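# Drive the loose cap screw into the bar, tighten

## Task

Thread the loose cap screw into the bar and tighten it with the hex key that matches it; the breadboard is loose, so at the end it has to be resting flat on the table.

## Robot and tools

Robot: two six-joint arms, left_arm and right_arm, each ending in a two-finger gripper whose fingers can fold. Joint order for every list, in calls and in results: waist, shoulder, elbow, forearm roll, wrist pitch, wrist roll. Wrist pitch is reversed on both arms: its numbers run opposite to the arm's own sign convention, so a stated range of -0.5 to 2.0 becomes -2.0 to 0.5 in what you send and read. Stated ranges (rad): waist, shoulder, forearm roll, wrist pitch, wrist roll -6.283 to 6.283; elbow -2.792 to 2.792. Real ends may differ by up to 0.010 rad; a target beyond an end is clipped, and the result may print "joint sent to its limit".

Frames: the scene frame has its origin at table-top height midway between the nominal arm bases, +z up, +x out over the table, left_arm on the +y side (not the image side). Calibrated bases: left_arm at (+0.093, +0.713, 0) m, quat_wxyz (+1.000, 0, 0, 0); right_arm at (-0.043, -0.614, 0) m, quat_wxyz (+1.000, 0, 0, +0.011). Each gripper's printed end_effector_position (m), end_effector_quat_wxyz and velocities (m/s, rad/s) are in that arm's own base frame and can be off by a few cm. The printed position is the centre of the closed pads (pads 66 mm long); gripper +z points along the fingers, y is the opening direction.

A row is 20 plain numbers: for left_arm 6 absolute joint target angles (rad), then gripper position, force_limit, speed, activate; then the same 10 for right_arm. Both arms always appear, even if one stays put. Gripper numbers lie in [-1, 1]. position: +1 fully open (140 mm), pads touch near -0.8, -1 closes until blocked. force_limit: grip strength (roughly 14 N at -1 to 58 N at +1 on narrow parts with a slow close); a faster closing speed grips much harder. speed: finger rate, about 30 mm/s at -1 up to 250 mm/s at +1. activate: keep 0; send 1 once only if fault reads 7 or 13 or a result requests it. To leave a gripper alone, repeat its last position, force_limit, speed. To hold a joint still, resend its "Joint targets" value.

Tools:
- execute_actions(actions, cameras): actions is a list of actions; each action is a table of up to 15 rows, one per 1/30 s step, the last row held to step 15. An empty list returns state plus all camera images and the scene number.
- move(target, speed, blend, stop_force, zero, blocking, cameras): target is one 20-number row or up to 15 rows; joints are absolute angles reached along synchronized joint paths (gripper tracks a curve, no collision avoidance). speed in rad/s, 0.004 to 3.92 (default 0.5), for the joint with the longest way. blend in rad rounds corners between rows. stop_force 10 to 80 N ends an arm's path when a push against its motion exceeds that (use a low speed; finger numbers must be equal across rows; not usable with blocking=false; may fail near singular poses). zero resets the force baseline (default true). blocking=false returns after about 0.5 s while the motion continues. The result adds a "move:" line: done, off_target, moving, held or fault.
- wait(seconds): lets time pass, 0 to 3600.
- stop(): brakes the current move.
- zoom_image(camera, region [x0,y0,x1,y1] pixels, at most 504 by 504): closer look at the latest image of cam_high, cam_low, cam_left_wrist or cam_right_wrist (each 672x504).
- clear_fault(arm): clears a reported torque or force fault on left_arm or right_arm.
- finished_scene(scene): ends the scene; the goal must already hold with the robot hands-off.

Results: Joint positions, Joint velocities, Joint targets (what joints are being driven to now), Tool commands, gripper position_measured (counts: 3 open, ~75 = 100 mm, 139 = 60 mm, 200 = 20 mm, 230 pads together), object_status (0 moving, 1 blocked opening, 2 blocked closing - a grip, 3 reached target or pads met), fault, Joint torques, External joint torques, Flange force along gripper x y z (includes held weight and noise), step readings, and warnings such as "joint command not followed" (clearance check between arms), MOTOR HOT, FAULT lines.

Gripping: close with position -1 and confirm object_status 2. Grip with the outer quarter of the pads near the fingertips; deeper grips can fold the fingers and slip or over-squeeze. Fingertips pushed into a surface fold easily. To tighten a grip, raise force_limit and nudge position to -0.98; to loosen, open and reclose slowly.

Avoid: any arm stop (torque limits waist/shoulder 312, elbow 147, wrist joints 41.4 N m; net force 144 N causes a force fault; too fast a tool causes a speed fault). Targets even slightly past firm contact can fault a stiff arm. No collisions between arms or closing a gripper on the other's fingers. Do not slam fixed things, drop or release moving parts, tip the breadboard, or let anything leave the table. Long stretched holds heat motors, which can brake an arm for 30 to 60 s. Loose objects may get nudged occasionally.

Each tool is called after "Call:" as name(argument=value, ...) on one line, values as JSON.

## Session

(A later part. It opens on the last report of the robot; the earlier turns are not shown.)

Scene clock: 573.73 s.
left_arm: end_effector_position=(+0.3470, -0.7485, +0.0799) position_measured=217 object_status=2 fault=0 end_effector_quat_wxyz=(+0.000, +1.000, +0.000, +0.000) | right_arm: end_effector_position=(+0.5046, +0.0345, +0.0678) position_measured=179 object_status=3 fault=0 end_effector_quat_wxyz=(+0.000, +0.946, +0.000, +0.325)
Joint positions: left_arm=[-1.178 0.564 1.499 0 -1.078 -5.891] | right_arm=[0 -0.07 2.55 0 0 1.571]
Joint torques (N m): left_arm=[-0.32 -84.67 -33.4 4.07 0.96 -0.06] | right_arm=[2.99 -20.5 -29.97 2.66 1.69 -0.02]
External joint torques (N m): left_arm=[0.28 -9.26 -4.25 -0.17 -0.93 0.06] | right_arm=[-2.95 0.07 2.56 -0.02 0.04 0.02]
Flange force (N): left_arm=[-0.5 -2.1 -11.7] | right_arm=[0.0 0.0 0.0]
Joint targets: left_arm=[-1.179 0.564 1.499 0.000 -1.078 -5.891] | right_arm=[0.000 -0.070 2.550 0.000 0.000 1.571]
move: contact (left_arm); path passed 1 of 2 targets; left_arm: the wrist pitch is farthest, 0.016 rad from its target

Call:
move(target=[[-1.1785,0.5650,1.4996,0,-1.0772,0.393,-1,-0.1,-1,0,0,-0.0702,2.5497,0,0,1.5708,-0.4,-0.1,-0.8,0]], speed=1.8)

Call:
move(target=[[-1.1785,0.5658,1.5003,0,-1.0757,6.2,-1,-0.1,-1,0,0,-0.0702,2.5497,0,0,1.5708,-0.4,-0.1,-0.8,0]], speed=1.8, cameras=["cam_left_wrist"])

Call:
zoom_image(camera="cam_left_wrist", region=[330, 190, 400, 250])

Scene clock: 590.53 s.
left_arm: end_effector_position=(+0.3469, -0.7483, +0.0787) position_measured=217 object_status=2 fault=0 end_effector_quat_wxyz=(+0.000, +1.000, +0.000, +0.000) | right_arm: end_effector_position=(+0.5046, +0.0345, +0.0678) position_measured=179 object_status=3 fault=0 end_effector_quat_wxyz=(+0.000, +0.946, +0.000, +0.325)
Joint positions: left_arm=[-1.179 0.565 1.5 0 -1.077 0.393] | right_arm=[0 -0.07 2.55 0 0 1.571]
Joint torques (N m): left_arm=[-0.45 -82.24 -30.9 3.94 0.43 -0.09] | right_arm=[2.49 -20.34 -29.94 2.7 1.56 -0.12]
External joint torques (N m): left_arm=[-0.12 -11.7 -6.71 -0.06 -0.4 0.09] | right_arm=[-2.35 -0.16 2.52 -0.06 0.18 0.12]
Flange force (N): left_arm=[-0.1 -0.2 -14.6] | right_arm=[0.0 0.0 0.0]
Joint targets: left_arm=[-1.179 0.565 1.500 0.000 -1.077 0.393] | right_arm=[0.000 -0.070 2.550 0.000 0.000 1.571]
move: done

Scene clock: 594.53 s.
left_arm: end_effector_position=(+0.3470, -0.7483, +0.0777) position_measured=217 object_status=2 fault=0 end_effector_quat_wxyz=(+0.000, +0.972, +0.236, +0.000) | right_arm: end_effector_position=(+0.5046, +0.0345, +0.0678) position_measured=179 object_status=3 fault=0 end_effector_quat_wxyz=(+0.000, +0.946, +0.000, +0.325)
Joint positions: left_arm=[-1.179 0.566 1.5 0 -1.076 6.2] | right_arm=[0 -0.07 2.55 0 0 1.571]
Joint torques (N m): left_arm=[-0.47 -82.31 -30.72 3.98 0.49 -0.44] | right_arm=[2.94 -19.78 -29.97 2.66 1.65 -0.08]
External joint torques (N m): left_arm=[0.15 -11.62 -6.86 -0.08 -0.48 0.44] | right_arm=[-2.88 -0.67 2.51 -0.02 0.1 0.08]
Flange force (N): left_arm=[0.7 0.3 -14.8] | right_arm=[0.0 0.0 0.0]
Joint targets: left_arm=[-1.179 0.566 1.500 0.000 -1.076 6.200] | right_arm=[0.000 -0.070 2.550 0.000 0.000 1.571]
move: done

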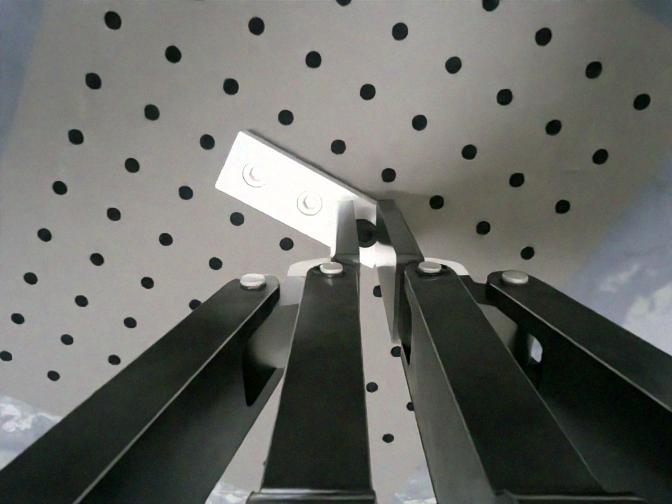

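Scaled by 7.200 from the camera's image (finer frame: 960x720).

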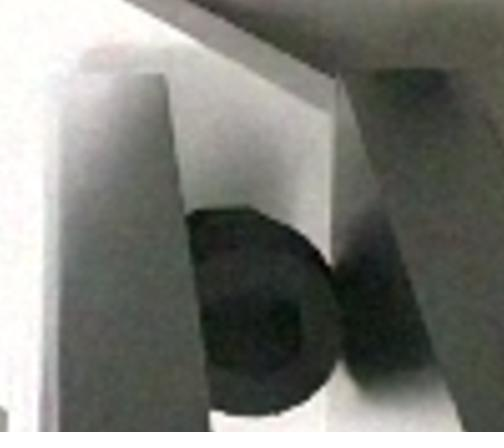

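Call:
move(target=[[-1.1785,0.5642,1.4988,0,-1.0786,6.2,-1,-0.1,-1,0,0,-0.0702,2.5497,0,0,1.5708,-0.4,-0.1,-0.8,0]], speed=0.01)

Scene clock: 600.80 s.
left_arm: end_effector_position=(+0.3470, -0.7484, +0.0797) position_measured=217 object_status=2 fault=0 end_effector_quat_wxyz=(+0.000, +0.972, +0.236, +0.000) | right_arm: end_effector_position=(+0.5046, +0.0345, +0.0678) position_measured=179 object_status=3 fault=0 end_effector_quat_wxyz=(+0.000, +0.946, +0.000, +0.325)
Joint positions: left_arm=[-1.179 0.564 1.499 0 -1.079 6.2] | right_arm=[0 -0.07 2.55 0 0 1.571]
Joint torques (N m): left_arm=[-0.55 -93.85 -37.51 3.82 0.46 -0.13] | right_arm=[2.66 -20.52 -30.18 2.68 1.61 -0.05]
External joint torques (N m): left_arm=[0.21 -0.13 -0.15 0.09 -0.46 0.13] | right_arm=[-2.65 0.19 2.64 -0.03 0.14 0.05]
Flange force (N): left_arm=[0.4 0.6 -0.9] | right_arm=[0.0 0.0 0.0]
Joint targets: left_arm=[-1.179 0.564 1.499 0.000 -1.079 6.200] | right_arm=[0.000 -0.070 2.550 0.000 0.000 1.571]
move: done

Call:
move(target=[[-1.1785,0.5647,1.4993,0,-1.0777,6.2,-1,-0.1,-1,0,0,-0.0702,2.5497,0,0,1.5708,-0.4,-0.1,-0.8,0],[-1.1785,0.5647,1.4993,0,-1.0777,6.2,-0.5,-0.1,-1,0,0,-0.0702,2.5497,0,0,1.5708,-0.4,-0.1,-0.8,0]], speed=0.02, cameras=["cam_left_wrist"])

Call:
zoom_image(camera="cam_left_wrist", region=[310, 170, 430, 270])

Scene clock: 619.00 s.
left_arm: end_effector_position=(+0.3470, -0.7483, +0.0791) position_measured=192 object_status=0 fault=0 end_effector_quat_wxyz=(+0.000, +0.972, +0.236, +0.000) | right_arm: end_effector_position=(+0.5046, +0.0345, +0.0678) position_measured=179 object_status=3 fault=0 end_effector_quat_wxyz=(+0.000, +0.946, +0.000, +0.325)
Joint positions: left_arm=[-1.179 0.565 1.499 0 -1.078 6.2] | right_arm=[0 -0.07 2.55 0 0 1.571]
Joint torques (N m): left_arm=[-1.03 -93.69 -37.63 3.8 0.27 -0.14] | right_arm=[3.41 -20.33 -29.92 2.66 1.64 -0.11]
External joint torques (N m): left_arm=[0.52 -0.43 -0.07 0.1 -0.26 0.14] | right_arm=[-3.42 -0.03 2.42 -0.02 0.11 0.11]
Flange force (N): left_arm=[0.8 -0.1 -0.8] | right_arm=[0.0 0.0 0.0]
Joint targets: left_arm=[-1.179 0.565 1.499 0.000 -1.078 6.200] | right_arm=[0.000 -0.070 2.550 0.000 0.000 1.571]
move: done

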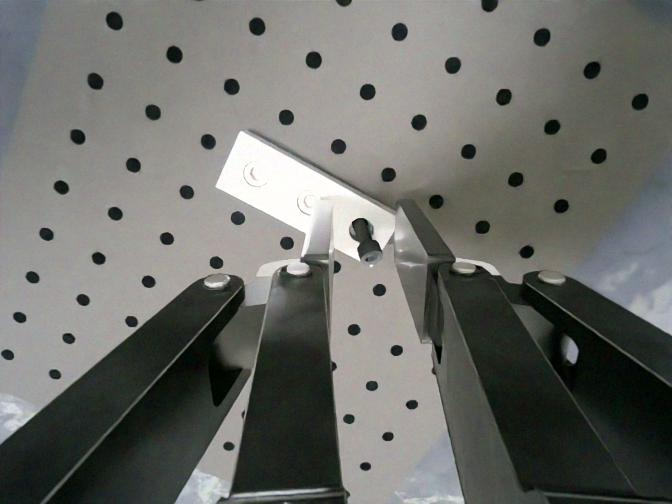

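Scaled by 4.200 from the camera's image (finer frame: 960x720).

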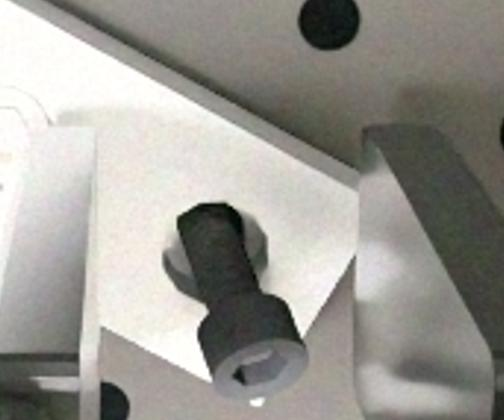

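Call:
move(target=[-1.1785,0.5647,1.4993,0,-1.0777,4.63,-0.5,-0.1,-1,0,0,-0.0702,2.5497,0,0,1.5708,-0.4,-0.1,-0.8,0], speed=0.5, cameras=["cam_left_wrist"])

Call:
zoom_image(camera="cam_left_wrist", region=[310, 170, 430, 270])

Scene clock: 656.30 s.
left_arm: end_effector_position=(+0.3470, -0.7483, +0.0791) position_measured=192 object_status=3 fault=0 end_effector_quat_wxyz=(+0.000, +0.521, +0.854, +0.000) | right_arm: end_effector_position=(+0.5046, +0.0345, +0.0678) position_measured=179 object_status=3 fault=0 end_effector_quat_wxyz=(+0.000, +0.946, +0.000, +0.325)
Joint positions: left_arm=[-1.179 0.565 1.499 0 -1.078 4.63] | right_arm=[0 -0.07 2.55 0 0 1.571]
Joint torques (N m): left_arm=[-1.08 -94.06 -37.51 3.78 0.25 -0.1] | right_arm=[2.84 -20.82 -29.5 2.67 1.57 -0.03]
External joint torques (N m): left_arm=[0.57 0.13 -0.08 0.07 -0.29 0.1] | right_arm=[-2.75 0.42 2.23 -0.04 0.16 0.03]
Flange force (N): left_arm=[-0.7 0.8 -0.4] | right_arm=[0.0 0.0 0.0]
Joint targets: left_arm=[-1.179 0.565 1.499 0.000 -1.078 4.630] | right_arm=[0.000 -0.070 2.550 0.000 0.000 1.571]
move: done

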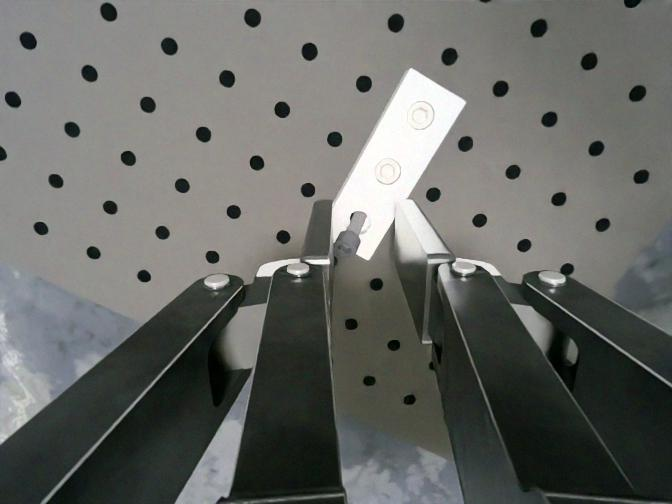

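Scaled by 4.200 from the camera's image (finer frame: 960x720).

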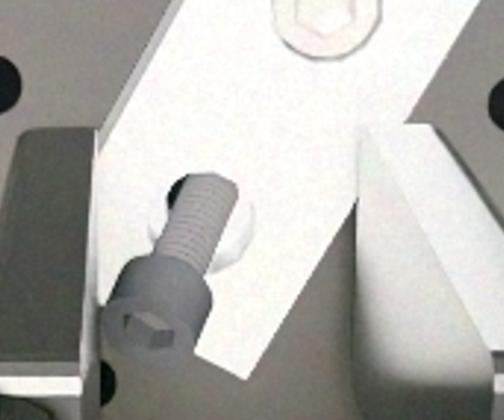

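Call:
move(target=[[-1.1785,0.5647,1.4993,0,-1.0777,4.63,-0.28,-0.1,-1,0,0,-0.0702,2.5497,0,0,1.5708,-0.4,-0.1,-0.8,0],[-1.1810,0.5638,1.5007,0,-1.0771,3.76,-0.28,-0.1,-1,0,0,-0.0702,2.5497,0,0,1.5708,-0.4,-0.1,-0.8,0]], speed=0.5, cameras=["cam_left_wrist"])

Call:
zoom_image(camera="cam_left_wrist", region=[310, 170, 430, 270])

Call:
move(target=[-1.1810,0.5638,1.5007,0,-1.0771,3.76,-1,-0.1,-1,0,0,-0.0702,2.5497,0,0,1.5708,-0.4,-0.1,-0.8,0], speed=0.5, cameras=["cam_left_wrist"])

Call:
zoom_image(camera="cam_left_wrist", region=[310, 170, 430, 270])

Scene clock: 692.40 s.
left_arm: end_effector_position=(+0.3449, -0.7487, +0.0791) position_measured=164 object_status=3 fault=0 end_effector_quat_wxyz=(+0.000, +0.114, +0.993, +0.000) | right_arm: end_effector_position=(+0.5046, +0.0345, +0.0678) position_measured=179 object_status=3 fault=0 end_effector_quat_wxyz=(+0.000, +0.946, +0.000, +0.325)
Joint positions: left_arm=[-1.181 0.564 1.501 0 -1.077 3.76] | right_arm=[0 -0.07 2.55 0 0 1.571]
Joint torques (N m): left_arm=[-0.7 -93.48 -37.47 3.77 0.34 -0.36] | right_arm=[2.54 -20.17 -29.95 2.66 1.58 -0.14]
External joint torques (N m): left_arm=[0.5 -0.36 -0.11 0.06 -0.36 0.36] | right_arm=[-2.44 -0.41 2.5 -0.02 0.16 0.14]
Flange force (N): left_arm=[-0.9 0.5 -0.9] | right_arm=[0.0 0.0 0.0]
Joint targets: left_arm=[-1.181 0.564 1.501 0.000 -1.077 3.760] | right_arm=[0.000 -0.070 2.550 0.000 0.000 1.571]
move: done

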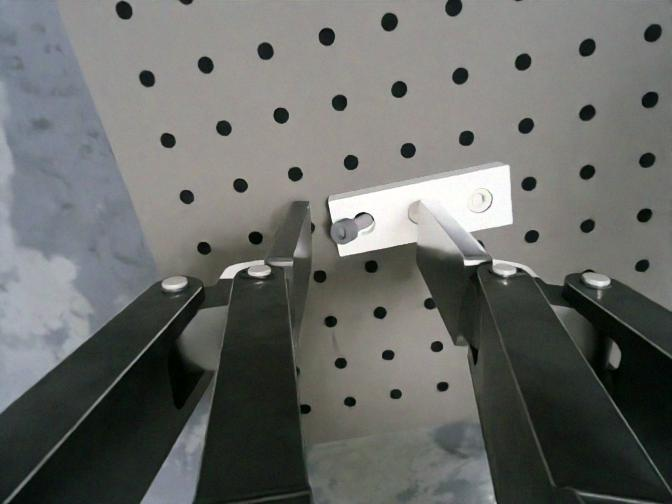

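Scaled by 4.200 from the camera's image (finer frame: 960x720).

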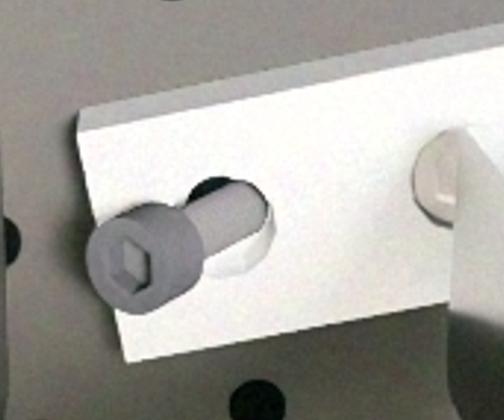

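Scene clock: 693.80 s.
left_arm: end_effector_position=(+0.3449, -0.7487, +0.0791) position_measured=217 object_status=0 fault=0 end_effector_quat_wxyz=(+0.000, +0.114, +0.993, +0.000) | right_arm: end_effector_position=(+0.5046, +0.0345, +0.0678) position_measured=179 object_status=3 fault=0 end_effector_quat_wxyz=(+0.000, +0.946, +0.000, +0.325)
Joint positions: left_arm=[-1.181 0.564 1.501 0 -1.077 3.76] | right_arm=[0 -0.07 2.55 0 0 1.571]
Joint torques (N m): left_arm=[-0.98 -94.15 -37.61 3.73 0.3 -0.12] | right_arm=[3.1 -20.6 -29.82 2.67 1.56 -0.07]
External joint torques (N m): left_arm=[0.9 0.17 0 0.1 -0.32 0.12] | right_arm=[-3 0.19 2.51 -0.04 0.17 0.07]
Flange force (N): left_arm=[-1.3 0.3 -0.4] | right_arm=[0.0 0.0 0.0]
Joint targets: left_arm=[-1.181 0.564 1.501 0.000 -1.077 3.760] | right_arm=[0.000 -0.070 2.550 0.000 0.000 1.571]
move: done

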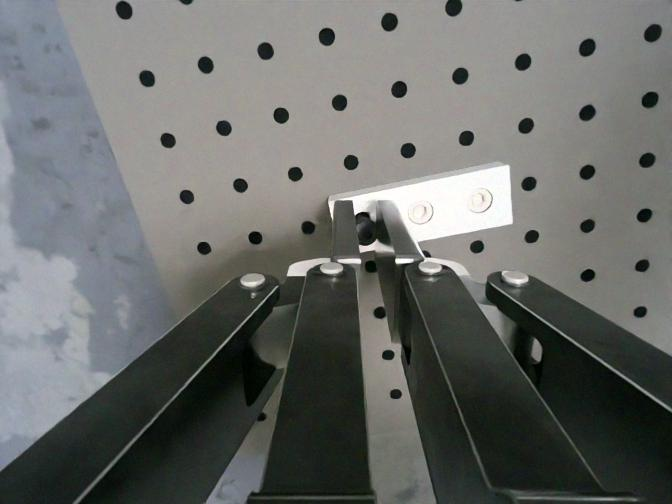

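Scaled by 4.200 from the camera's image (finer frame: 960x720).

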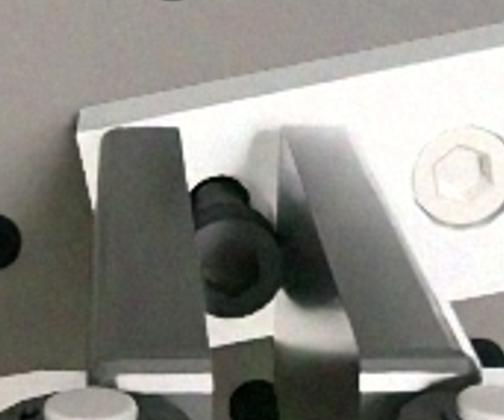

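Call:
move(target=[[-1.1810,0.5716,1.5081,0,-1.0619,3.76,-1,-0.1,-1,0,0,-0.0702,2.5497,0,0,1.5708,-0.4,-0.1,-0.8,0]], speed=0.01, stop_force=10, cameras=["cam_left_wrist"])

Call:
zoom_image(camera="cam_left_wrist", region=[310, 170, 430, 270])

Scene clock: 706.07 s.
left_arm: end_effector_position=(+0.3449, -0.7488, +0.0737) position_measured=217 object_status=2 fault=0 end_effector_quat_wxyz=(+0.000, +0.114, +0.993, +0.000) | right_arm: end_effector_position=(+0.5046, +0.0345, +0.0678) position_measured=179 object_status=3 fault=0 end_effector_quat_wxyz=(+0.000, +0.946, +0.000, +0.325)
Joint positions: left_arm=[-1.181 0.568 1.505 0 -1.069 3.76] | right_arm=[0 -0.07 2.55 0 0 1.571]
Joint torques (N m): left_arm=[-1.82 -83.97 -32.24 3.49 0.72 -0.14] | right_arm=[3.09 -20.52 -29.8 2.65 1.57 0.01]
External joint torques (N m): left_arm=[1.58 -10.31 -5.27 0.33 -0.74 0.14] | right_arm=[-3 0.13 2.31 -0.01 0.18 -0.01]
Flange force (N): left_arm=[-0.9 2.3 -13.0] | right_arm=[0.0 0.0 0.0]
Joint targets: left_arm=[-1.181 0.568 1.505 0.000 -1.069 3.760] | right_arm=[0.000 -0.070 2.550 0.000 0.000 1.571]
move: contact (left_arm)

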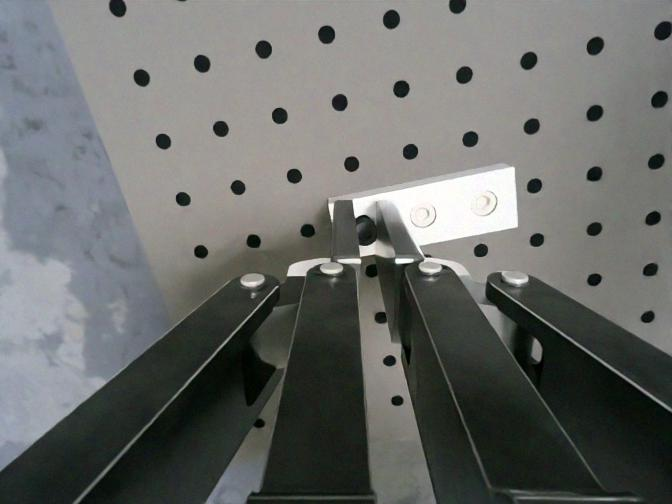

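Scaled by 4.200 from the camera's image (finer frame: 960x720).

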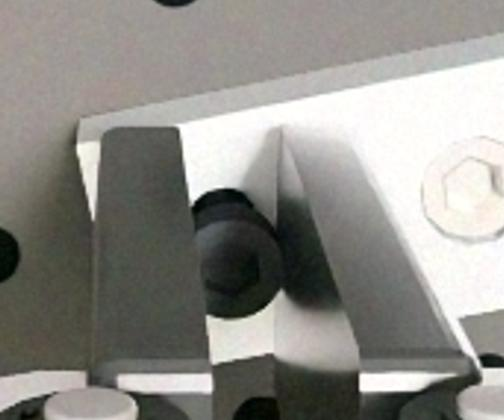

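Call:
move(target=[[-1.1810,0.5667,1.5035,0,-1.0716,3.76,-1,-0.1,-1,0,0,-0.0702,2.5497,0,0,1.5708,-0.4,-0.1,-0.8,0],[-1.1810,0.5667,1.5035,0,-1.0716,3.76,-0.5,-0.1,-1,0,0,-0.0702,2.5497,0,0,1.5708,-0.4,-0.1,-0.8,0]], speed=0.02, cameras=["cam_left_wrist"])

Call:
zoom_image(camera="cam_left_wrist", region=[310, 170, 430, 270])

Scene clock: 714.60 s.
left_arm: end_effector_position=(+0.3448, -0.7486, +0.0753) position_measured=192 object_status=0 fault=0 end_effector_quat_wxyz=(+0.000, +0.114, +0.993, +0.000) | right_arm: end_effector_position=(+0.5046, +0.0345, +0.0678) position_measured=179 object_status=3 fault=0 end_effector_quat_wxyz=(+0.000, +0.946, +0.000, +0.325)
Joint positions: left_arm=[-1.181 0.567 1.503 0 -1.072 3.76] | right_arm=[0 -0.07 2.55 0 0 1.571]
Joint torques (N m): left_arm=[-0.88 -93.73 -37.48 3.73 0.31 -0.11] | right_arm=[2.66 -20.11 -29.83 2.68 1.5 -0.05]
External joint torques (N m): left_arm=[0.34 -0.37 -0.04 0.08 -0.33 0.11] | right_arm=[-2.65 -0.32 2.32 -0.04 0.24 0.05]
Flange force (N): left_arm=[-0.4 0.4 -0.8] | right_arm=[0.0 0.0 0.0]
Joint targets: left_arm=[-1.181 0.567 1.504 0.000 -1.072 3.760] | right_arm=[0.000 -0.070 2.550 0.000 0.000 1.571]
move: done

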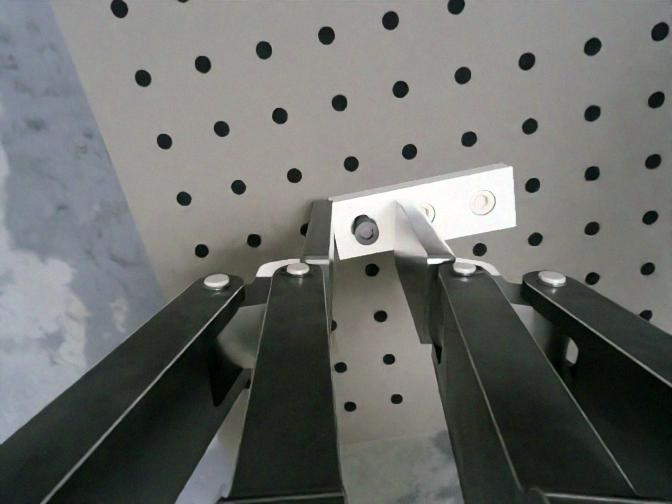

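Scaled by 4.200 from the camera's image (finer frame: 960x720).

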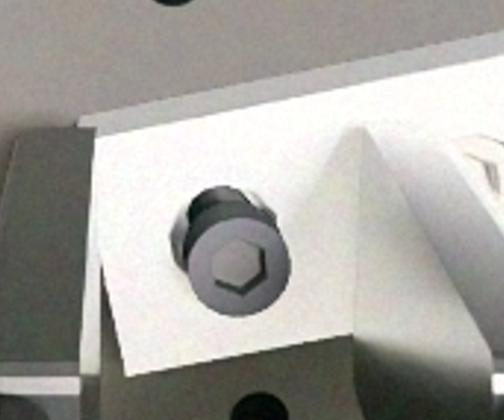

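Call:
move(target=[[-1.1810,0.5667,1.5035,0,-1.0716,-6.2,-0.5,-0.1,-1,0,0,-0.0702,2.5497,0,0,1.5708,-0.4,-0.1,-0.8,0],[-1.1810,0.5667,1.5035,0,-1.0716,-6.2,-1,-0.1,-1,0,0,-0.0702,2.5497,0,0,1.5708,-0.4,-0.1,-0.8,0],[-1.1810,0.5675,1.5042,0,-1.0700,0,-1,-0.1,-1,0,0,-0.0702,2.5497,0,0,1.5708,-0.4,-0.1,-0.8,0]], speed=2.0)

Call:
move(target=[-1.1810,0.5683,1.5050,0,-1.0685,6.2,-1,-0.1,-1,0,0,-0.0702,2.5497,0,0,1.5708,-0.4,-0.1,-0.8,0], speed=2.0, cameras=["cam_left_wrist"])

Call:
zoom_image(camera="cam_left_wrist", region=[310, 170, 430, 270])

Scene clock: 736.13 s.
left_arm: end_effector_position=(+0.3449, -0.7487, +0.0744) position_measured=217 object_status=2 fault=0 end_effector_quat_wxyz=(+0.000, +0.947, +0.322, +0.000) | right_arm: end_effector_position=(+0.5046, +0.0345, +0.0678) position_measured=179 object_status=3 fault=0 end_effector_quat_wxyz=(+0.000, +0.946, +0.000, +0.325)
Joint positions: left_arm=[-1.181 0.567 1.504 0 -1.07 -0.267] | right_arm=[0 -0.07 2.55 0 0 1.571]
Joint torques (N m): left_arm=[2.03 -90.62 -37 4.99 1.2 0] | right_arm=[2.74 -20.45 -29.94 2.73 1.51 -0.07]
External joint torques (N m): left_arm=[-2.16 -3.37 -0.44 -1.11 -1.2 0] | right_arm=[-2.57 -0.16 2.55 -0.1 0.23 0.07]
Flange force (N): left_arm=[-2.0 -3.2 -4.8] | right_arm=[0.0 0.0 0.0]
Joint targets: left_arm=[-1.181 0.567 1.504 0.000 -1.070 -0.267] | right_arm=[0.000 -0.070 2.550 0.000 0.000 1.571]
move: off_target (left_arm; path cut at 10 s); path passed 2 of 3 targets; left_arm: the wrist roll is farthest, 0.267 rad from its target

Scene clock: 740.17 s.
left_arm: end_effector_position=(+0.3448, -0.7486, +0.0733) position_measured=217 object_status=2 fault=0 end_effector_quat_wxyz=(+0.000, +0.972, +0.234, +0.000) | right_arm: end_effector_position=(+0.5046, +0.0345, +0.0678) position_measured=179 object_status=3 fault=0 end_effector_quat_wxyz=(+0.000, +0.946, +0.000, +0.325)
Joint positions: left_arm=[-1.181 0.568 1.505 0 -1.068 6.2] | right_arm=[0 -0.07 2.55 0 0 1.571]
Joint torques (N m): left_arm=[2.97 -90.05 -35.99 5.42 0.99 -0.03] | right_arm=[2.22 -20.42 -30 2.74 1.58 -0.04]
External joint torques (N m): left_arm=[-3.45 -4.14 -1.5 -1.54 -0.98 0.03] | right_arm=[-2.06 -0.11 2.79 -0.12 0.15 0.04]
Flange force (N): left_arm=[-4.1 -1.7 -5.8] | right_arm=[0.0 0.0 0.0]
Joint targets: left_arm=[-1.181 0.568 1.505 0.000 -1.068 6.200] | right_arm=[0.000 -0.070 2.550 0.000 0.000 1.571]
move: done

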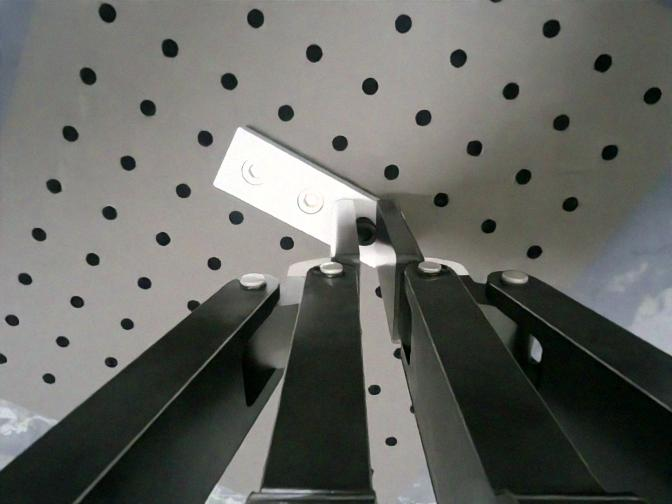

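Scaled by 4.200 from the camera's image (finer frame: 960x720).

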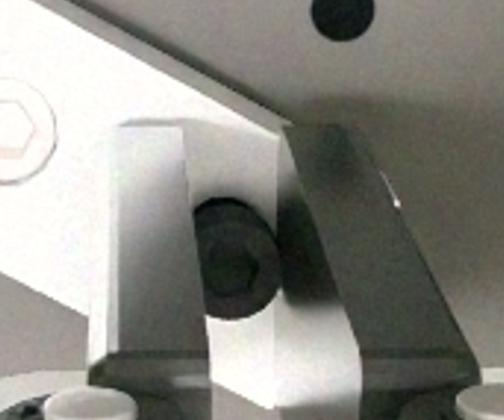

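Call:
move(target=[-1.1810,0.5675,1.5042,0,-1.0700,6.2,-1,-0.1,-1,0,0,-0.0702,2.5497,0,0,1.5708,-0.4,-0.1,-0.8,0], speed=0.01)

Scene clock: 744.53 s.
left_arm: end_effector_position=(+0.3449, -0.7486, +0.0743) position_measured=217 object_status=2 fault=0 end_effector_quat_wxyz=(+0.000, +0.972, +0.234, +0.000) | right_arm: end_effector_position=(+0.5046, +0.0345, +0.0678) position_measured=179 object_status=3 fault=0 end_effector_quat_wxyz=(+0.000, +0.946, +0.000, +0.325)
Joint positions: left_arm=[-1.181 0.568 1.504 0 -1.07 6.2] | right_arm=[0 -0.07 2.55 0 0 1.571]
Joint torques (N m): left_arm=[0.41 -103.82 -44.16 4.37 0.67 -0.18] | right_arm=[2.82 -19.82 -29.83 2.64 1.55 -0.08]
External joint torques (N m): left_arm=[-0.61 9.9 6.74 -0.49 -0.67 0.18] | right_arm=[-2.8 -0.59 2.33 0.01 0.2 0.08]
Flange force (N): left_arm=[-0.5 -1.4 11.6] | right_arm=[0.0 0.0 0.0]
Joint targets: left_arm=[-1.181 0.568 1.504 0.000 -1.070 6.200] | right_arm=[0.000 -0.070 2.550 0.000 0.000 1.571]
move: done

Call:
move(target=[[-1.1810,0.5675,1.5042,0,-1.0700,6.2,-0.5,-0.1,-1,0,0,-0.0702,2.5497,0,0,1.5708,-0.4,-0.1,-0.8,0],[-1.1810,0.5655,1.5024,0,-1.0739,6.2,-0.5,-0.1,-1,0,0,-0.0702,2.5497,0,0,1.5708,-0.4,-0.1,-0.8,0],[-1.1810,0.5655,1.5024,0,-1.0739,-6.2,-0.5,-0.1,-1,0,0,-0.0702,2.5497,0,0,1.5708,-0.4,-0.1,-0.8,0]], speed=[0.1,0.1,3.4], cameras=["cam_left_wrist"])

Call:
zoom_image(camera="cam_left_wrist", region=[310, 170, 430, 270])

Call:
move(target=[[-1.1810,0.5655,1.5024,0,-1.0739,-6.2,-1,-0.1,-1,0,0,-0.0702,2.5497,0,0,1.5708,-0.4,-0.1,-0.8,0],[-1.1810,0.5671,1.5039,0,-1.0708,6.2,-1,-0.1,-1,0,0,-0.0702,2.5497,0,0,1.5708,-0.4,-0.1,-0.8,0]], speed=2.0)

Scene clock: 763.73 s.
left_arm: end_effector_position=(+0.3448, -0.7486, +0.0769) position_measured=192 object_status=3 fault=0 end_effector_quat_wxyz=(+0.000, +0.988, +0.153, +0.000) | right_arm: end_effector_position=(+0.5046, +0.0345, +0.0678) position_measured=179 object_status=3 fault=0 end_effector_quat_wxyz=(+0.000, +0.946, +0.000, +0.325)
Joint positions: left_arm=[-1.181 0.565 1.502 0 -1.074 -6.2] | right_arm=[0 -0.07 2.55 0 0 1.571]
Joint torques (N m): left_arm=[-1.13 -93.4 -37.45 3.81 0.34 -0.29] | right_arm=[2.67 -20.68 -29.82 2.75 1.58 0]
External joint torques (N m): left_arm=[0.79 -0.7 -0.16 0.09 -0.33 0.29] | right_arm=[-2.6 0.36 2.35 -0.11 0.16 0]
Flange force (N): left_arm=[1.3 -0.4 -1.2] | right_arm=[0.0 0.0 0.0]
Joint targets: left_arm=[-1.181 0.565 1.502 0.000 -1.074 -6.200] | right_arm=[0.000 -0.070 2.550 0.000 0.000 1.571]
move: done

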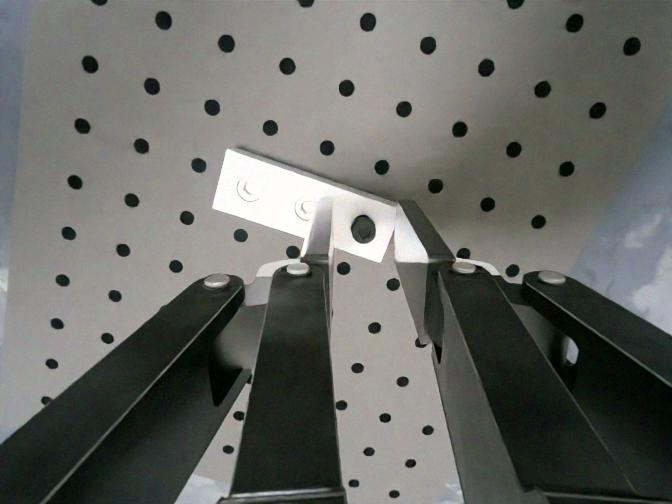

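Scaled by 4.200 from the camera's image (finer frame: 960x720).

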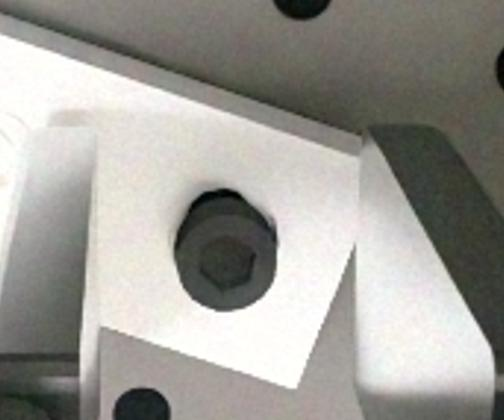

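Scene clock: 771.60 s.
left_arm: end_effector_position=(+0.3448, -0.7486, +0.0748) position_measured=218 object_status=2 fault=0 end_effector_quat_wxyz=(+0.000, +0.972, +0.234, +0.000) | right_arm: end_effector_position=(+0.5046, +0.0345, +0.0678) position_measured=179 object_status=3 fault=0 end_effector_quat_wxyz=(+0.000, +0.946, +0.000, +0.325)
Joint positions: left_arm=[-1.181 0.567 1.504 0 -1.071 6.2] | right_arm=[0 -0.07 2.55 0 0 1.571]
Joint torques (N m): left_arm=[3.17 -91.24 -37.14 5.33 0.96 -0.3] | right_arm=[2.81 -20.69 -29.78 2.74 1.65 -0.04]
External joint torques (N m): left_arm=[-3.29 -2.86 -0.32 -1.44 -0.96 0.3] | right_arm=[-2.64 0.09 2.34 -0.11 0.09 0.04]
Flange force (N): left_arm=[-3.5 -2.7 -3.9] | right_arm=[0.0 0.0 0.0]
Joint targets: left_arm=[-1.181 0.567 1.504 0.000 -1.071 6.200] | right_arm=[0.000 -0.070 2.550 0.000 0.000 1.571]
move: done

Call:
move(target=[[-1.1810,0.5671,1.5039,0,-1.0708,6.2,-0.5,-0.1,-1,0,0,-0.0702,2.5497,0,0,1.5708,-0.4,-0.1,-0.8,0],[-1.1810,0.5655,1.5024,0,-1.0739,6.2,-0.5,-0.1,-1,0,0,-0.0702,2.5497,0,0,1.5708,-0.4,-0.1,-0.8,0],[-1.1810,0.5663,1.5032,0,-1.0723,-6.2,-0.5,-0.1,-1,0,0,-0.0702,2.5497,0,0,1.5708,-0.4,-0.1,-0.8,0]], speed=[0.1,0.1,3.4], cameras=["cam_left_wrist"])

Call:
zoom_image(camera="cam_left_wrist", region=[310, 170, 430, 270])

Call:
move(target=[[-1.1810,0.5663,1.5032,0,-1.0723,-6.2,-1,-0.1,-1,0,0,-0.0702,2.5497,0,0,1.5708,-0.4,-0.1,-0.8,0],[-1.1810,0.5679,1.5046,0,-1.0693,6.2,-1,-0.1,-1,0,0,-0.0702,2.5497,0,0,1.5708,-0.4,-0.1,-0.8,0]], speed=2.0)

Scene clock: 788.00 s.
left_arm: end_effector_position=(+0.3448, -0.7486, +0.0758) position_measured=192 object_status=3 fault=0 end_effector_quat_wxyz=(+0.000, +0.988, +0.153, +0.000) | right_arm: end_effector_position=(+0.5046, +0.0345, +0.0678) position_measured=179 object_status=3 fault=0 end_effector_quat_wxyz=(+0.000, +0.946, +0.000, +0.325)
Joint positions: left_arm=[-1.181 0.566 1.503 0 -1.072 -6.2] | right_arm=[0 -0.07 2.55 0 0 1.571]
Joint torques (N m): left_arm=[-1.04 -94.08 -37.55 3.81 0.31 -0.15] | right_arm=[3.22 -20.45 -30.1 2.68 1.65 -0.1]
External joint torques (N m): left_arm=[0.64 -0.1 -0.02 0.07 -0.29 0.15] | right_arm=[-3.17 0.12 2.68 -0.04 0.09 0.1]
Flange force (N): left_arm=[1.0 0.1 -0.5] | right_arm=[0.0 0.0 0.0]
Joint targets: left_arm=[-1.181 0.566 1.503 0.000 -1.072 -6.200] | right_arm=[0.000 -0.070 2.550 0.000 0.000 1.571]
move: done

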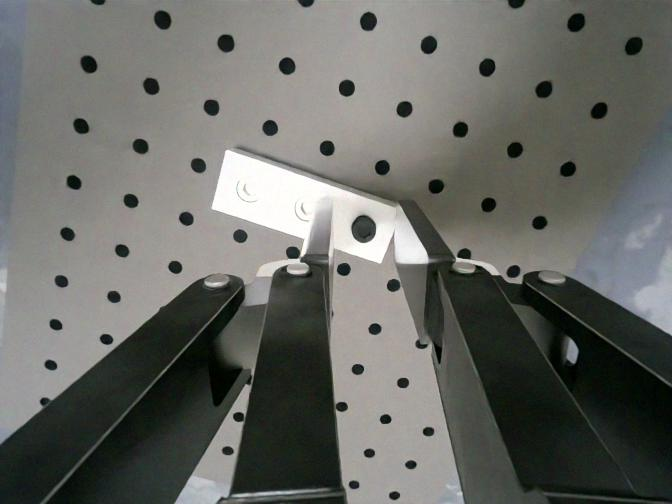

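Scaled by 4.200 from the camera's image (finer frame: 960x720).

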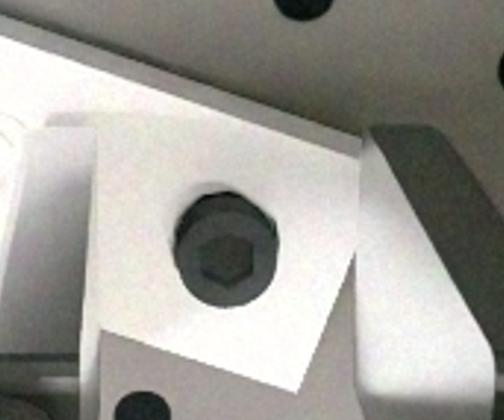

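Scene clock: 795.87 s.
left_arm: end_effector_position=(+0.3448, -0.7486, +0.0738) position_measured=218 object_status=2 fault=0 end_effector_quat_wxyz=(+0.000, +0.972, +0.234, +0.000) | right_arm: end_effector_position=(+0.5046, +0.0345, +0.0678) position_measured=179 object_status=3 fault=0 end_effector_quat_wxyz=(+0.000, +0.946, +0.000, +0.325)
Joint positions: left_arm=[-1.181 0.568 1.505 0 -1.069 6.2] | right_arm=[0 -0.07 2.55 0 0 1.571]
Joint torques (N m): left_arm=[2.06 -91.69 -37.45 5.08 1.1 -0.01] | right_arm=[3.07 -20.61 -29.94 2.74 1.57 -0.08]
External joint torques (N m): left_arm=[-2.22 -2.37 0.03 -1.2 -1.09 0.01] | right_arm=[-3.07 0.3 2.37 -0.09 0.18 0.08]
Flange force (N): left_arm=[-2.6 -2.6 -3.5] | right_arm=[0.0 0.0 0.0]
Joint targets: left_arm=[-1.181 0.568 1.505 0.000 -1.069 6.200] | right_arm=[0.000 -0.070 2.550 0.000 0.000 1.571]
move: done

Call:
move(target=[[-1.1810,0.5679,1.5046,0,-1.0693,6.2,-0.5,-0.1,-1,0,0,-0.0702,2.5497,0,0,1.5708,-0.4,-0.1,-0.8,0],[-1.1810,0.5655,1.5024,0,-1.0739,6.2,-0.5,-0.1,-1,0,0,-0.0702,2.5497,0,0,1.5708,-0.4,-0.1,-0.8,0],[-1.1810,0.5666,1.5034,0,-1.0718,-6.2,-0.5,-0.1,-1,0,0,-0.0702,2.5497,0,0,1.5708,-0.4,-0.1,-0.8,0]], speed=[0.1,0.1,3.4])

Call:
move(target=[[-1.1810,0.5666,1.5034,0,-1.0718,-6.2,-1,-0.1,-1,0,0,-0.0702,2.5497,0,0,1.5708,-0.4,-0.1,-0.8,0],[-1.1810,0.5681,1.5049,0,-1.0688,6.2,-1,-0.1,-1,0,0,-0.0702,2.5497,0,0,1.5708,-0.4,-0.1,-0.8,0]], speed=2.0)

Call:
move(target=[[-1.1810,0.5681,1.5049,0,-1.0688,6.2,-0.5,-0.1,-1,0,0,-0.0702,2.5497,0,0,1.5708,-0.4,-0.1,-0.8,0],[-1.1810,0.5655,1.5024,0,-1.0739,6.2,-0.5,-0.1,-1,0,0,-0.0702,2.5497,0,0,1.5708,-0.4,-0.1,-0.8,0],[-1.1810,0.5666,1.5034,0,-1.0718,-6.2,-0.5,-0.1,-1,0,0,-0.0702,2.5497,0,0,1.5708,-0.4,-0.1,-0.8,0]], speed=[0.1,0.1,3.4], cameras=["cam_left_wrist"])

Call:
zoom_image(camera="cam_left_wrist", region=[310, 170, 430, 270])

Scene clock: 820.23 s.
left_arm: end_effector_position=(+0.3448, -0.7486, +0.0755) position_measured=192 object_status=3 fault=0 end_effector_quat_wxyz=(+0.000, +0.988, +0.153, +0.000) | right_arm: end_effector_position=(+0.5046, +0.0345, +0.0678) position_measured=179 object_status=3 fault=0 end_effector_quat_wxyz=(+0.000, +0.946, +0.000, +0.325)
Joint positions: left_arm=[-1.181 0.567 1.503 0 -1.072 -6.2] | right_arm=[0 -0.07 2.55 0 0 1.571]
Joint torques (N m): left_arm=[-0.91 -93.78 -37.46 3.82 0.36 0.07] | right_arm=[2.37 -20.64 -29.97 2.7 1.64 0.04]
External joint torques (N m): left_arm=[0.72 -0.13 0.01 0.05 -0.35 -0.07] | right_arm=[-2.4 0.57 2.56 -0.06 0.09 -0.04]
Flange force (N): left_arm=[0.8 0.1 -0.6] | right_arm=[0.0 0.0 0.0]
Joint targets: left_arm=[-1.181 0.567 1.503 0.000 -1.072 -6.200] | right_arm=[0.000 -0.070 2.550 0.000 0.000 1.571]
move: done

Scene clock: 828.30 s.
left_arm: end_effector_position=(+0.3448, -0.7486, +0.0735) position_measured=231 object_status=3 fault=0 end_effector_quat_wxyz=(+0.000, +0.972, +0.234, +0.000) | right_arm: end_effector_position=(+0.5046, +0.0345, +0.0678) position_measured=179 object_status=3 fault=0 end_effector_quat_wxyz=(+0.000, +0.946, +0.000, +0.325)
Joint positions: left_arm=[-1.181 0.568 1.505 0 -1.069 6.2] | right_arm=[0 -0.07 2.55 0 0 1.571]
Joint torques (N m): left_arm=[-0.51 -90.1 -34.18 3.88 -0.15 0.01] | right_arm=[2.75 -20.06 -30.12 2.7 1.51 -0.06]
External joint torques (N m): left_arm=[0.21 -4.16 -3.34 0.01 0.15 -0.01] | right_arm=[-2.75 -0.34 2.55 -0.05 0.25 0.06]
Flange force (N): left_arm=[0.2 1.9 -5.5] | right_arm=[0.0 0.0 0.0]
Joint targets: left_arm=[-1.181 0.568 1.505 0.000 -1.069 6.200] | right_arm=[0.000 -0.070 2.550 0.000 0.000 1.571]
move: done

Scene clock: 834.43 s.
left_arm: end_effector_position=(+0.3448, -0.7486, +0.0755) position_measured=192 object_status=3 fault=0 end_effector_quat_wxyz=(+0.000, +0.988, +0.153, +0.000) | right_arm: end_effector_position=(+0.5046, +0.0345, +0.0678) position_measured=179 object_status=3 fault=0 end_effector_quat_wxyz=(+0.000, +0.946, +0.000, +0.325)
Joint positions: left_arm=[-1.181 0.567 1.503 0 -1.072 -6.2] | right_arm=[0 -0.07 2.55 0 0 1.571]
Joint torques (N m): left_arm=[-0.97 -93.69 -37.43 3.79 0.28 -0.03] | right_arm=[3.03 -21.09 -29.64 2.76 1.58 -0.05]
External joint torques (N m): left_arm=[0.56 -0.48 -0.14 0.09 -0.26 0.03] | right_arm=[-2.94 0.85 2.28 -0.13 0.16 0.05]
Flange force (N): left_arm=[0.7 -0.1 -0.9] | right_arm=[0.0 0.0 0.0]
Joint targets: left_arm=[-1.181 0.567 1.503 0.000 -1.072 -6.200] | right_arm=[0.000 -0.070 2.550 0.000 0.000 1.571]
move: done

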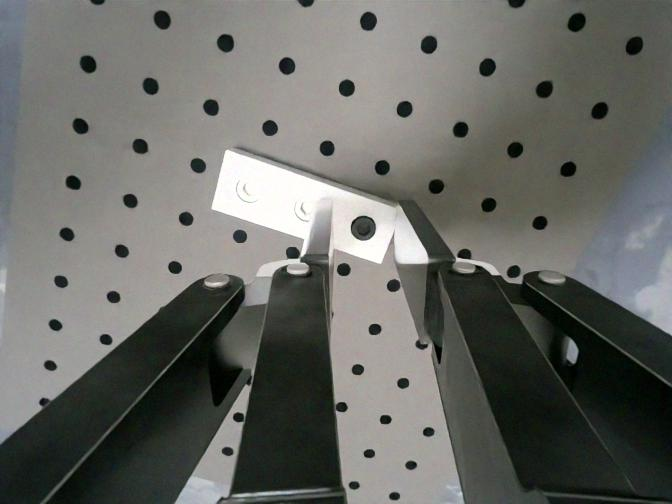

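Scaled by 4.200 from the camera's image (finer frame: 960x720).

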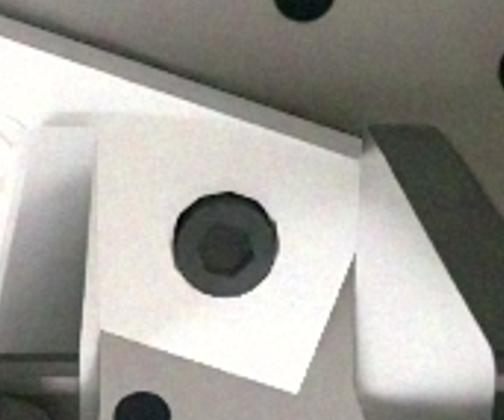

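Call:
move(target=[[-1.1810,0.5,1.42,0,-1.2216,-6.2,-0.4,-0.1,-0.8,0,0,-0.0702,2.5497,0,0,1.5708,-0.4,-0.1,-0.8,0],[-1.1157,0.3788,1.25,0,-1.5128,-3,-0.4,-0.1,-0.8,0,0,-0.0702,2.5497,0,0,1.5708,-0.4,-0.1,-0.8,0],[0.0548,0.1496,1.8218,0,-1.1702,0.6066,-0.4,-0.1,-0.8,0,0,-0.0702,2.5497,0,0,1.5708,-0.4,-0.1,-0.8,0]], speed=[0.5,1.5,1.5], blend=[0.05,0.1,0], cameras=["cam_left_wrist"])

Call:
zoom_image(camera="cam_left_wrist", region=[260, 60, 460, 240])

Scene clock: 858.87 s.
left_arm: end_effector_position=(+0.6044, +0.0677, +0.2151) position_measured=179 object_status=3 fault=0 end_effector_quat_wxyz=(+0.000, +0.873, +0.488, +0.000) | right_arm: end_effector_position=(+0.5046, +0.0345, +0.0678) position_measured=179 object_status=3 fault=0 end_effector_quat_wxyz=(+0.000, +0.946, +0.000, +0.325)
Joint positions: left_arm=[0.055 0.15 1.822 0 -1.17 0.607] | right_arm=[0 -0.07 2.55 0 0 1.571]
Joint torques (N m): left_arm=[-1.32 -56.26 -39.35 3.95 0.36 0.07] | right_arm=[2.7 -20.29 -30.05 2.6 1.59 -0.07]
External joint torques (N m): left_arm=[1.28 0.88 -0.03 0.12 -0.33 -0.07] | right_arm=[-2.71 -0.02 2.62 0.04 0.14 0.07]
Flange force (N): left_arm=[2.6 0.0 -0.1] | right_arm=[0.0 0.0 0.0]
Joint targets: left_arm=[0.055 0.150 1.822 0.000 -1.170 0.607] | right_arm=[0.000 -0.070 2.550 0.000 0.000 1.571]
move: done

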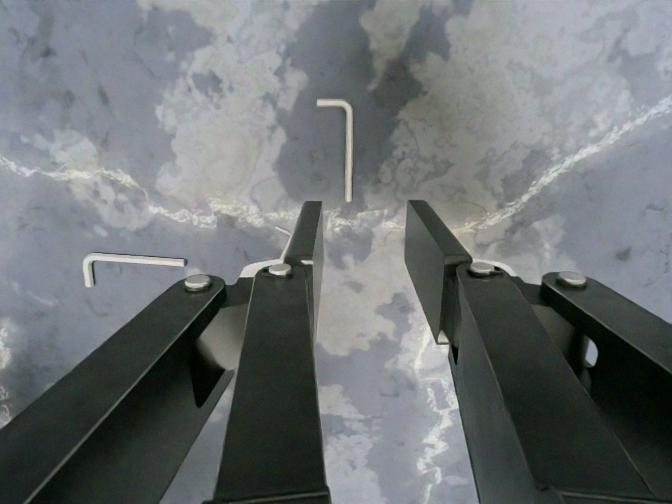

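Scaled by 2.520 from the camera's image (finer frame: 960x720).

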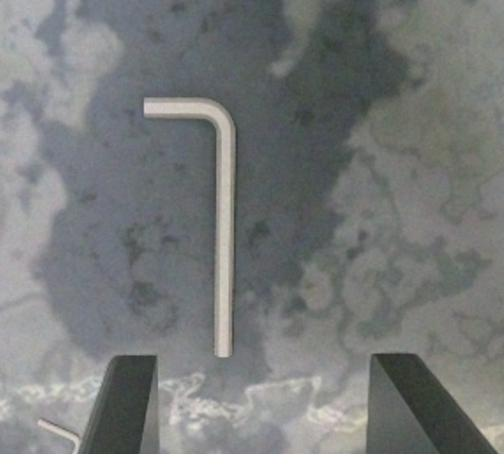

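Call:
move(target=[[0.0653,0.2508,1.9330,0,-0.9578,0.6171,-0.4,0,-1,0,0,-0.0702,2.5497,0,0,1.5708,-0.4,-0.1,-0.8,0],[0.0653,0.3198,1.9821,0,-0.8397,0.6171,-0.4,0,-1,0,0,-0.0702,2.5497,0,0,1.5708,-0.4,-0.1,-0.8,0],[0.0653,0.3198,1.9821,0,-0.8397,0.6171,-1,0,-1,0,0,-0.0702,2.5497,0,0,1.5708,-0.4,-0.1,-0.8,0],[0.0653,0.2508,1.9330,0,-0.9578,0.6171,-1,0,-1,0,0,-0.0702,2.5497,0,0,1.5708,-0.4,-0.1,-0.8,0]], speed=[0.4,0.06,0.1,0.1])

Call:
move(target=[[-1.1339,0.1436,2.3221,0,0.8949,1.5708,-1,0,-1,0,0.8183,0.4006,1.0480,0,-1.6930,-4.309,-0.4,-0.1,-0.8,0]], speed=1.0, cameras=["cam_right_wrist","cam_left_wrist"])

Scene clock: 883.47 s.
left_arm: end_effector_position=(+0.6075, +0.0743, +0.0989) position_measured=225 object_status=2 fault=0 end_effector_quat_wxyz=(+0.000, +0.873, +0.488, +0.000) | right_arm: end_effector_position=(+0.5046, +0.0345, +0.0678) position_measured=179 object_status=3 fault=0 end_effector_quat_wxyz=(+0.000, +0.946, +0.000, +0.325)
Joint positions: left_arm=[0.065 0.251 1.933 0 -0.958 0.617] | right_arm=[0 -0.07 2.55 0 0 1.571]
Joint torques (N m): left_arm=[-0.99 -62.98 -34.74 3.54 0.19 -0.16] | right_arm=[2.8 -20.71 -29.83 2.61 1.63 -0.1]
External joint torques (N m): left_arm=[1.12 1.66 -0.11 0.07 -0.16 0.16] | right_arm=[-2.74 0.23 2.59 0.01 0.1 0.1]
Flange force (N): left_arm=[3.3 0.8 1.3] | right_arm=[0.0 0.0 0.0]
Joint targets: left_arm=[0.065 0.251 1.933 0.000 -0.958 0.617] | right_arm=[0.000 -0.070 2.550 0.000 0.000 1.571]
move: done

Scene clock: 889.97 s.
left_arm: end_effector_position=(+0.3575, -0.6839, +0.3300) position_measured=225 object_status=2 fault=0 end_effector_quat_wxyz=(+0.380, +0.596, -0.380, +0.596) | right_arm: end_effector_position=(+0.5193, +0.6051, +0.4590) position_measured=179 object_status=3 fault=0 end_effector_quat_wxyz=(+0.000, +0.979, +0.206, +0.000)
Joint positions: left_arm=[-1.134 0.144 2.322 0 0.895 1.571] | right_arm=[0.818 0.401 1.048 0 -1.693 -4.309]
Joint torques (N m): left_arm=[-1.19 -46.2 -29.77 2.7 3.15 -0.12] | right_arm=[3.05 -82.48 -44.91 4.28 0.01 -0.15]
External joint torques (N m): left_arm=[1.03 1.71 0.24 0.04 -0.33 0.12] | right_arm=[-3.14 -0.18 3.11 -0.03 0.03 0.15]
Flange force (N): left_arm=[-2.3 -2.4 2.1] | right_arm=[-6.3 7.2 6.7]
Joint targets: left_arm=[-1.134 0.144 2.322 0.000 0.895 1.571] | right_arm=[0.818 0.401 1.048 0.000 -1.693 -4.309]
move: done
Images, in order (width x height): cam_left_wrist 672x504, cam_right_wrist 672x504.

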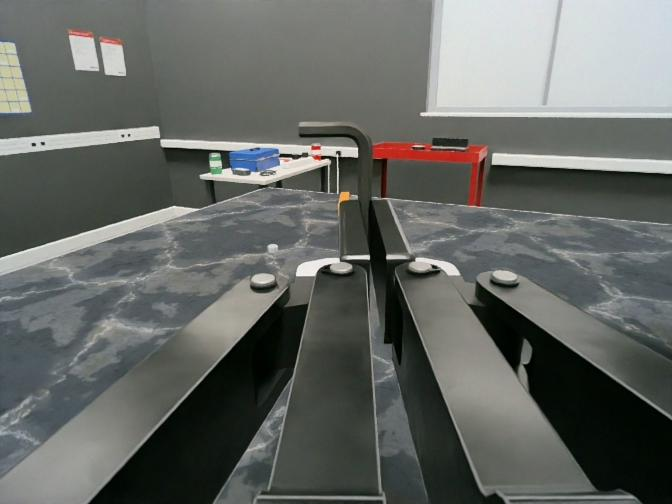

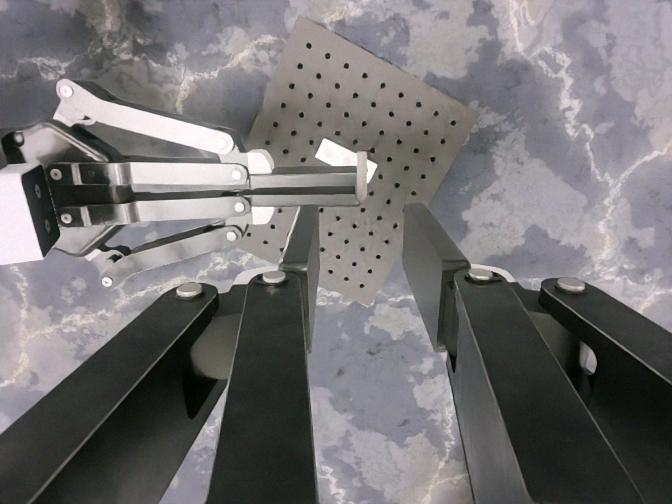

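Call:
move(target=[-1.1339,0.1436,2.3221,0,0.8949,1.5708,-1,0,-1,0,0.8116,0.3987,1.1204,0,-1.6225,-4.3159,-0.4,-0.1,-0.8,0], speed=0.3, cameras=["cam_right_wrist"])

Call:
zoom_image(camera="cam_right_wrist", region=[280, 130, 450, 290])

Scene clock: 896.63 s.
left_arm: end_effector_position=(+0.3575, -0.6839, +0.3300) position_measured=225 object_status=2 fault=0 end_effector_quat_wxyz=(+0.380, +0.596, -0.380, +0.596) | right_arm: end_effector_position=(+0.5249, +0.6033, +0.4203) position_measured=179 object_status=3 fault=0 end_effector_quat_wxyz=(+0.000, +0.979, +0.206, +0.000)
Joint positions: left_arm=[-1.134 0.144 2.322 0 0.895 1.571] | right_arm=[0.812 0.399 1.12 0 -1.623 -4.316]
Joint torques (N m): left_arm=[-0.84 -46.28 -29.66 2.71 3.1 -0.17] | right_arm=[2.28 -82.27 -44.77 4.32 -0.18 0.01]
External joint torques (N m): left_arm=[0.65 1.78 0.09 0.05 -0.28 0.17] | right_arm=[-1.44 -0.67 2.66 0 0.22 -0.01]
Flange force (N): left_arm=[-2.5 -1.5 2.4] | right_arm=[-6.7 5.2 5.6]
Joint targets: left_arm=[-1.134 0.144 2.322 0.000 0.895 1.571] | right_arm=[0.812 0.399 1.120 0.000 -1.623 -4.316]
move: done

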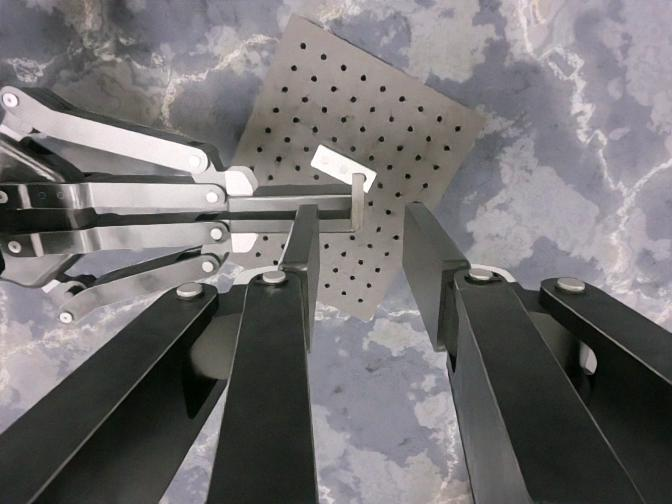

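Scaled by 2.965 from the camera's image (finer frame: 960x720).

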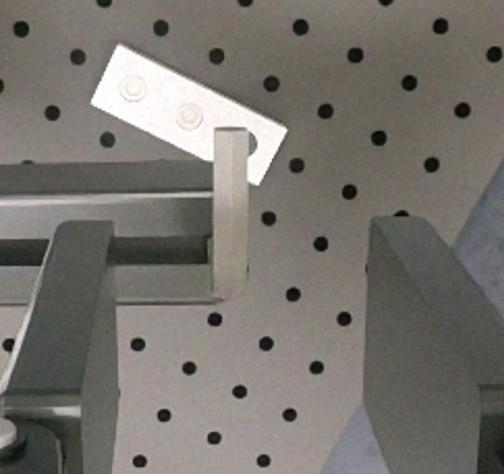

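Call:
move(target=[[-1.1339,0.1436,2.3221,0,0.8949,1.5708,-1,0,-1,0,0.8125,0.3938,1.1717,0,-1.5761,-4.3150,-0.4,0,-1,0],[-1.1339,0.1436,2.3221,0,0.8949,1.5708,-1,0,-1,0,0.8125,0.3938,1.1717,0,-1.5761,-4.3150,-1,0,-1,0],[-1.1339,0.1436,2.3221,0,0.8949,1.5708,-0.4,0,-1,0,0.8125,0.3938,1.1717,0,-1.5761,-4.3150,-1,0,-1,0],[-1.1339,-0.0702,2.5497,0,0.9087,1.5708,-0.4,0,-1,0,0.8125,0.3938,1.1717,0,-1.5761,-4.3150,-1,0,-1,0],[0,-0.0702,2.5497,0,0.9087,1.5708,-0.4,0,-1,0,0.8125,0.3938,1.1717,0,-1.5761,-4.3150,-1,0,-1,0]], speed=[0.06,0.1,0.1,0.2,0.8], cameras=["cam_right_wrist"])

Call:
zoom_image(camera="cam_right_wrist", region=[280, 130, 450, 290])

Scene clock: 925.80 s.
left_arm: end_effector_position=(+0.6327, +0.0344, +0.3301) position_measured=179 object_status=3 fault=0 end_effector_quat_wxyz=(+0.000, +0.707, +0.000, +0.707) | right_arm: end_effector_position=(+0.5230, +0.6023, +0.3955) position_measured=225 object_status=2 fault=0 end_effector_quat_wxyz=(+0.000, +0.979, +0.206, +0.000)
Joint positions: left_arm=[0 -0.07 2.55 0 0.909 1.571] | right_arm=[0.812 0.394 1.172 0 -1.576 -4.315]
Joint torques (N m): left_arm=[-2.09 -23.89 -29.14 2.65 3.04 -0.15] | right_arm=[2.59 -81.58 -45.46 4.26 -0.05 -0.07]
External joint torques (N m): left_arm=[2.17 2.02 0.17 0.04 -0.22 0.15] | right_arm=[-2.46 -0.35 3.48 0.03 0.09 0.07]
Flange force (N): left_arm=[-4.0 -7.4 3.3] | right_arm=[-7.3 6.8 6.4]
Joint targets: left_arm=[0.000 -0.070 2.550 0.000 0.909 1.571] | right_arm=[0.812 0.394 1.172 0.000 -1.576 -4.315]
move: done

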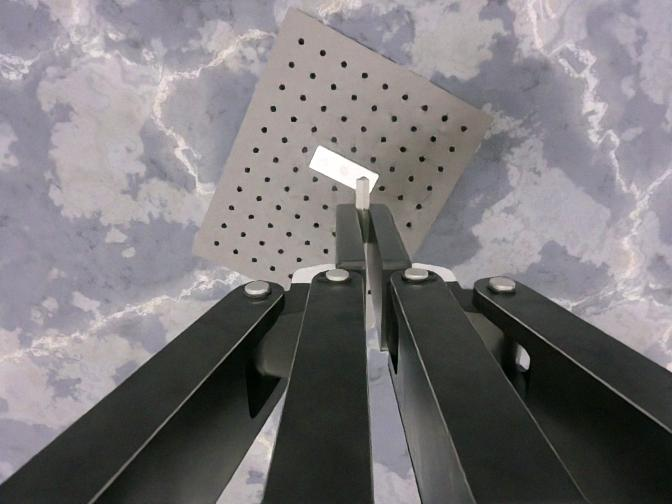

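Scaled by 2.965 from the camera's image (finer frame: 960x720).

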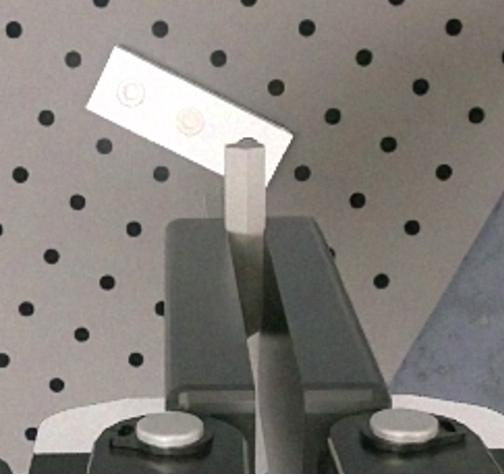

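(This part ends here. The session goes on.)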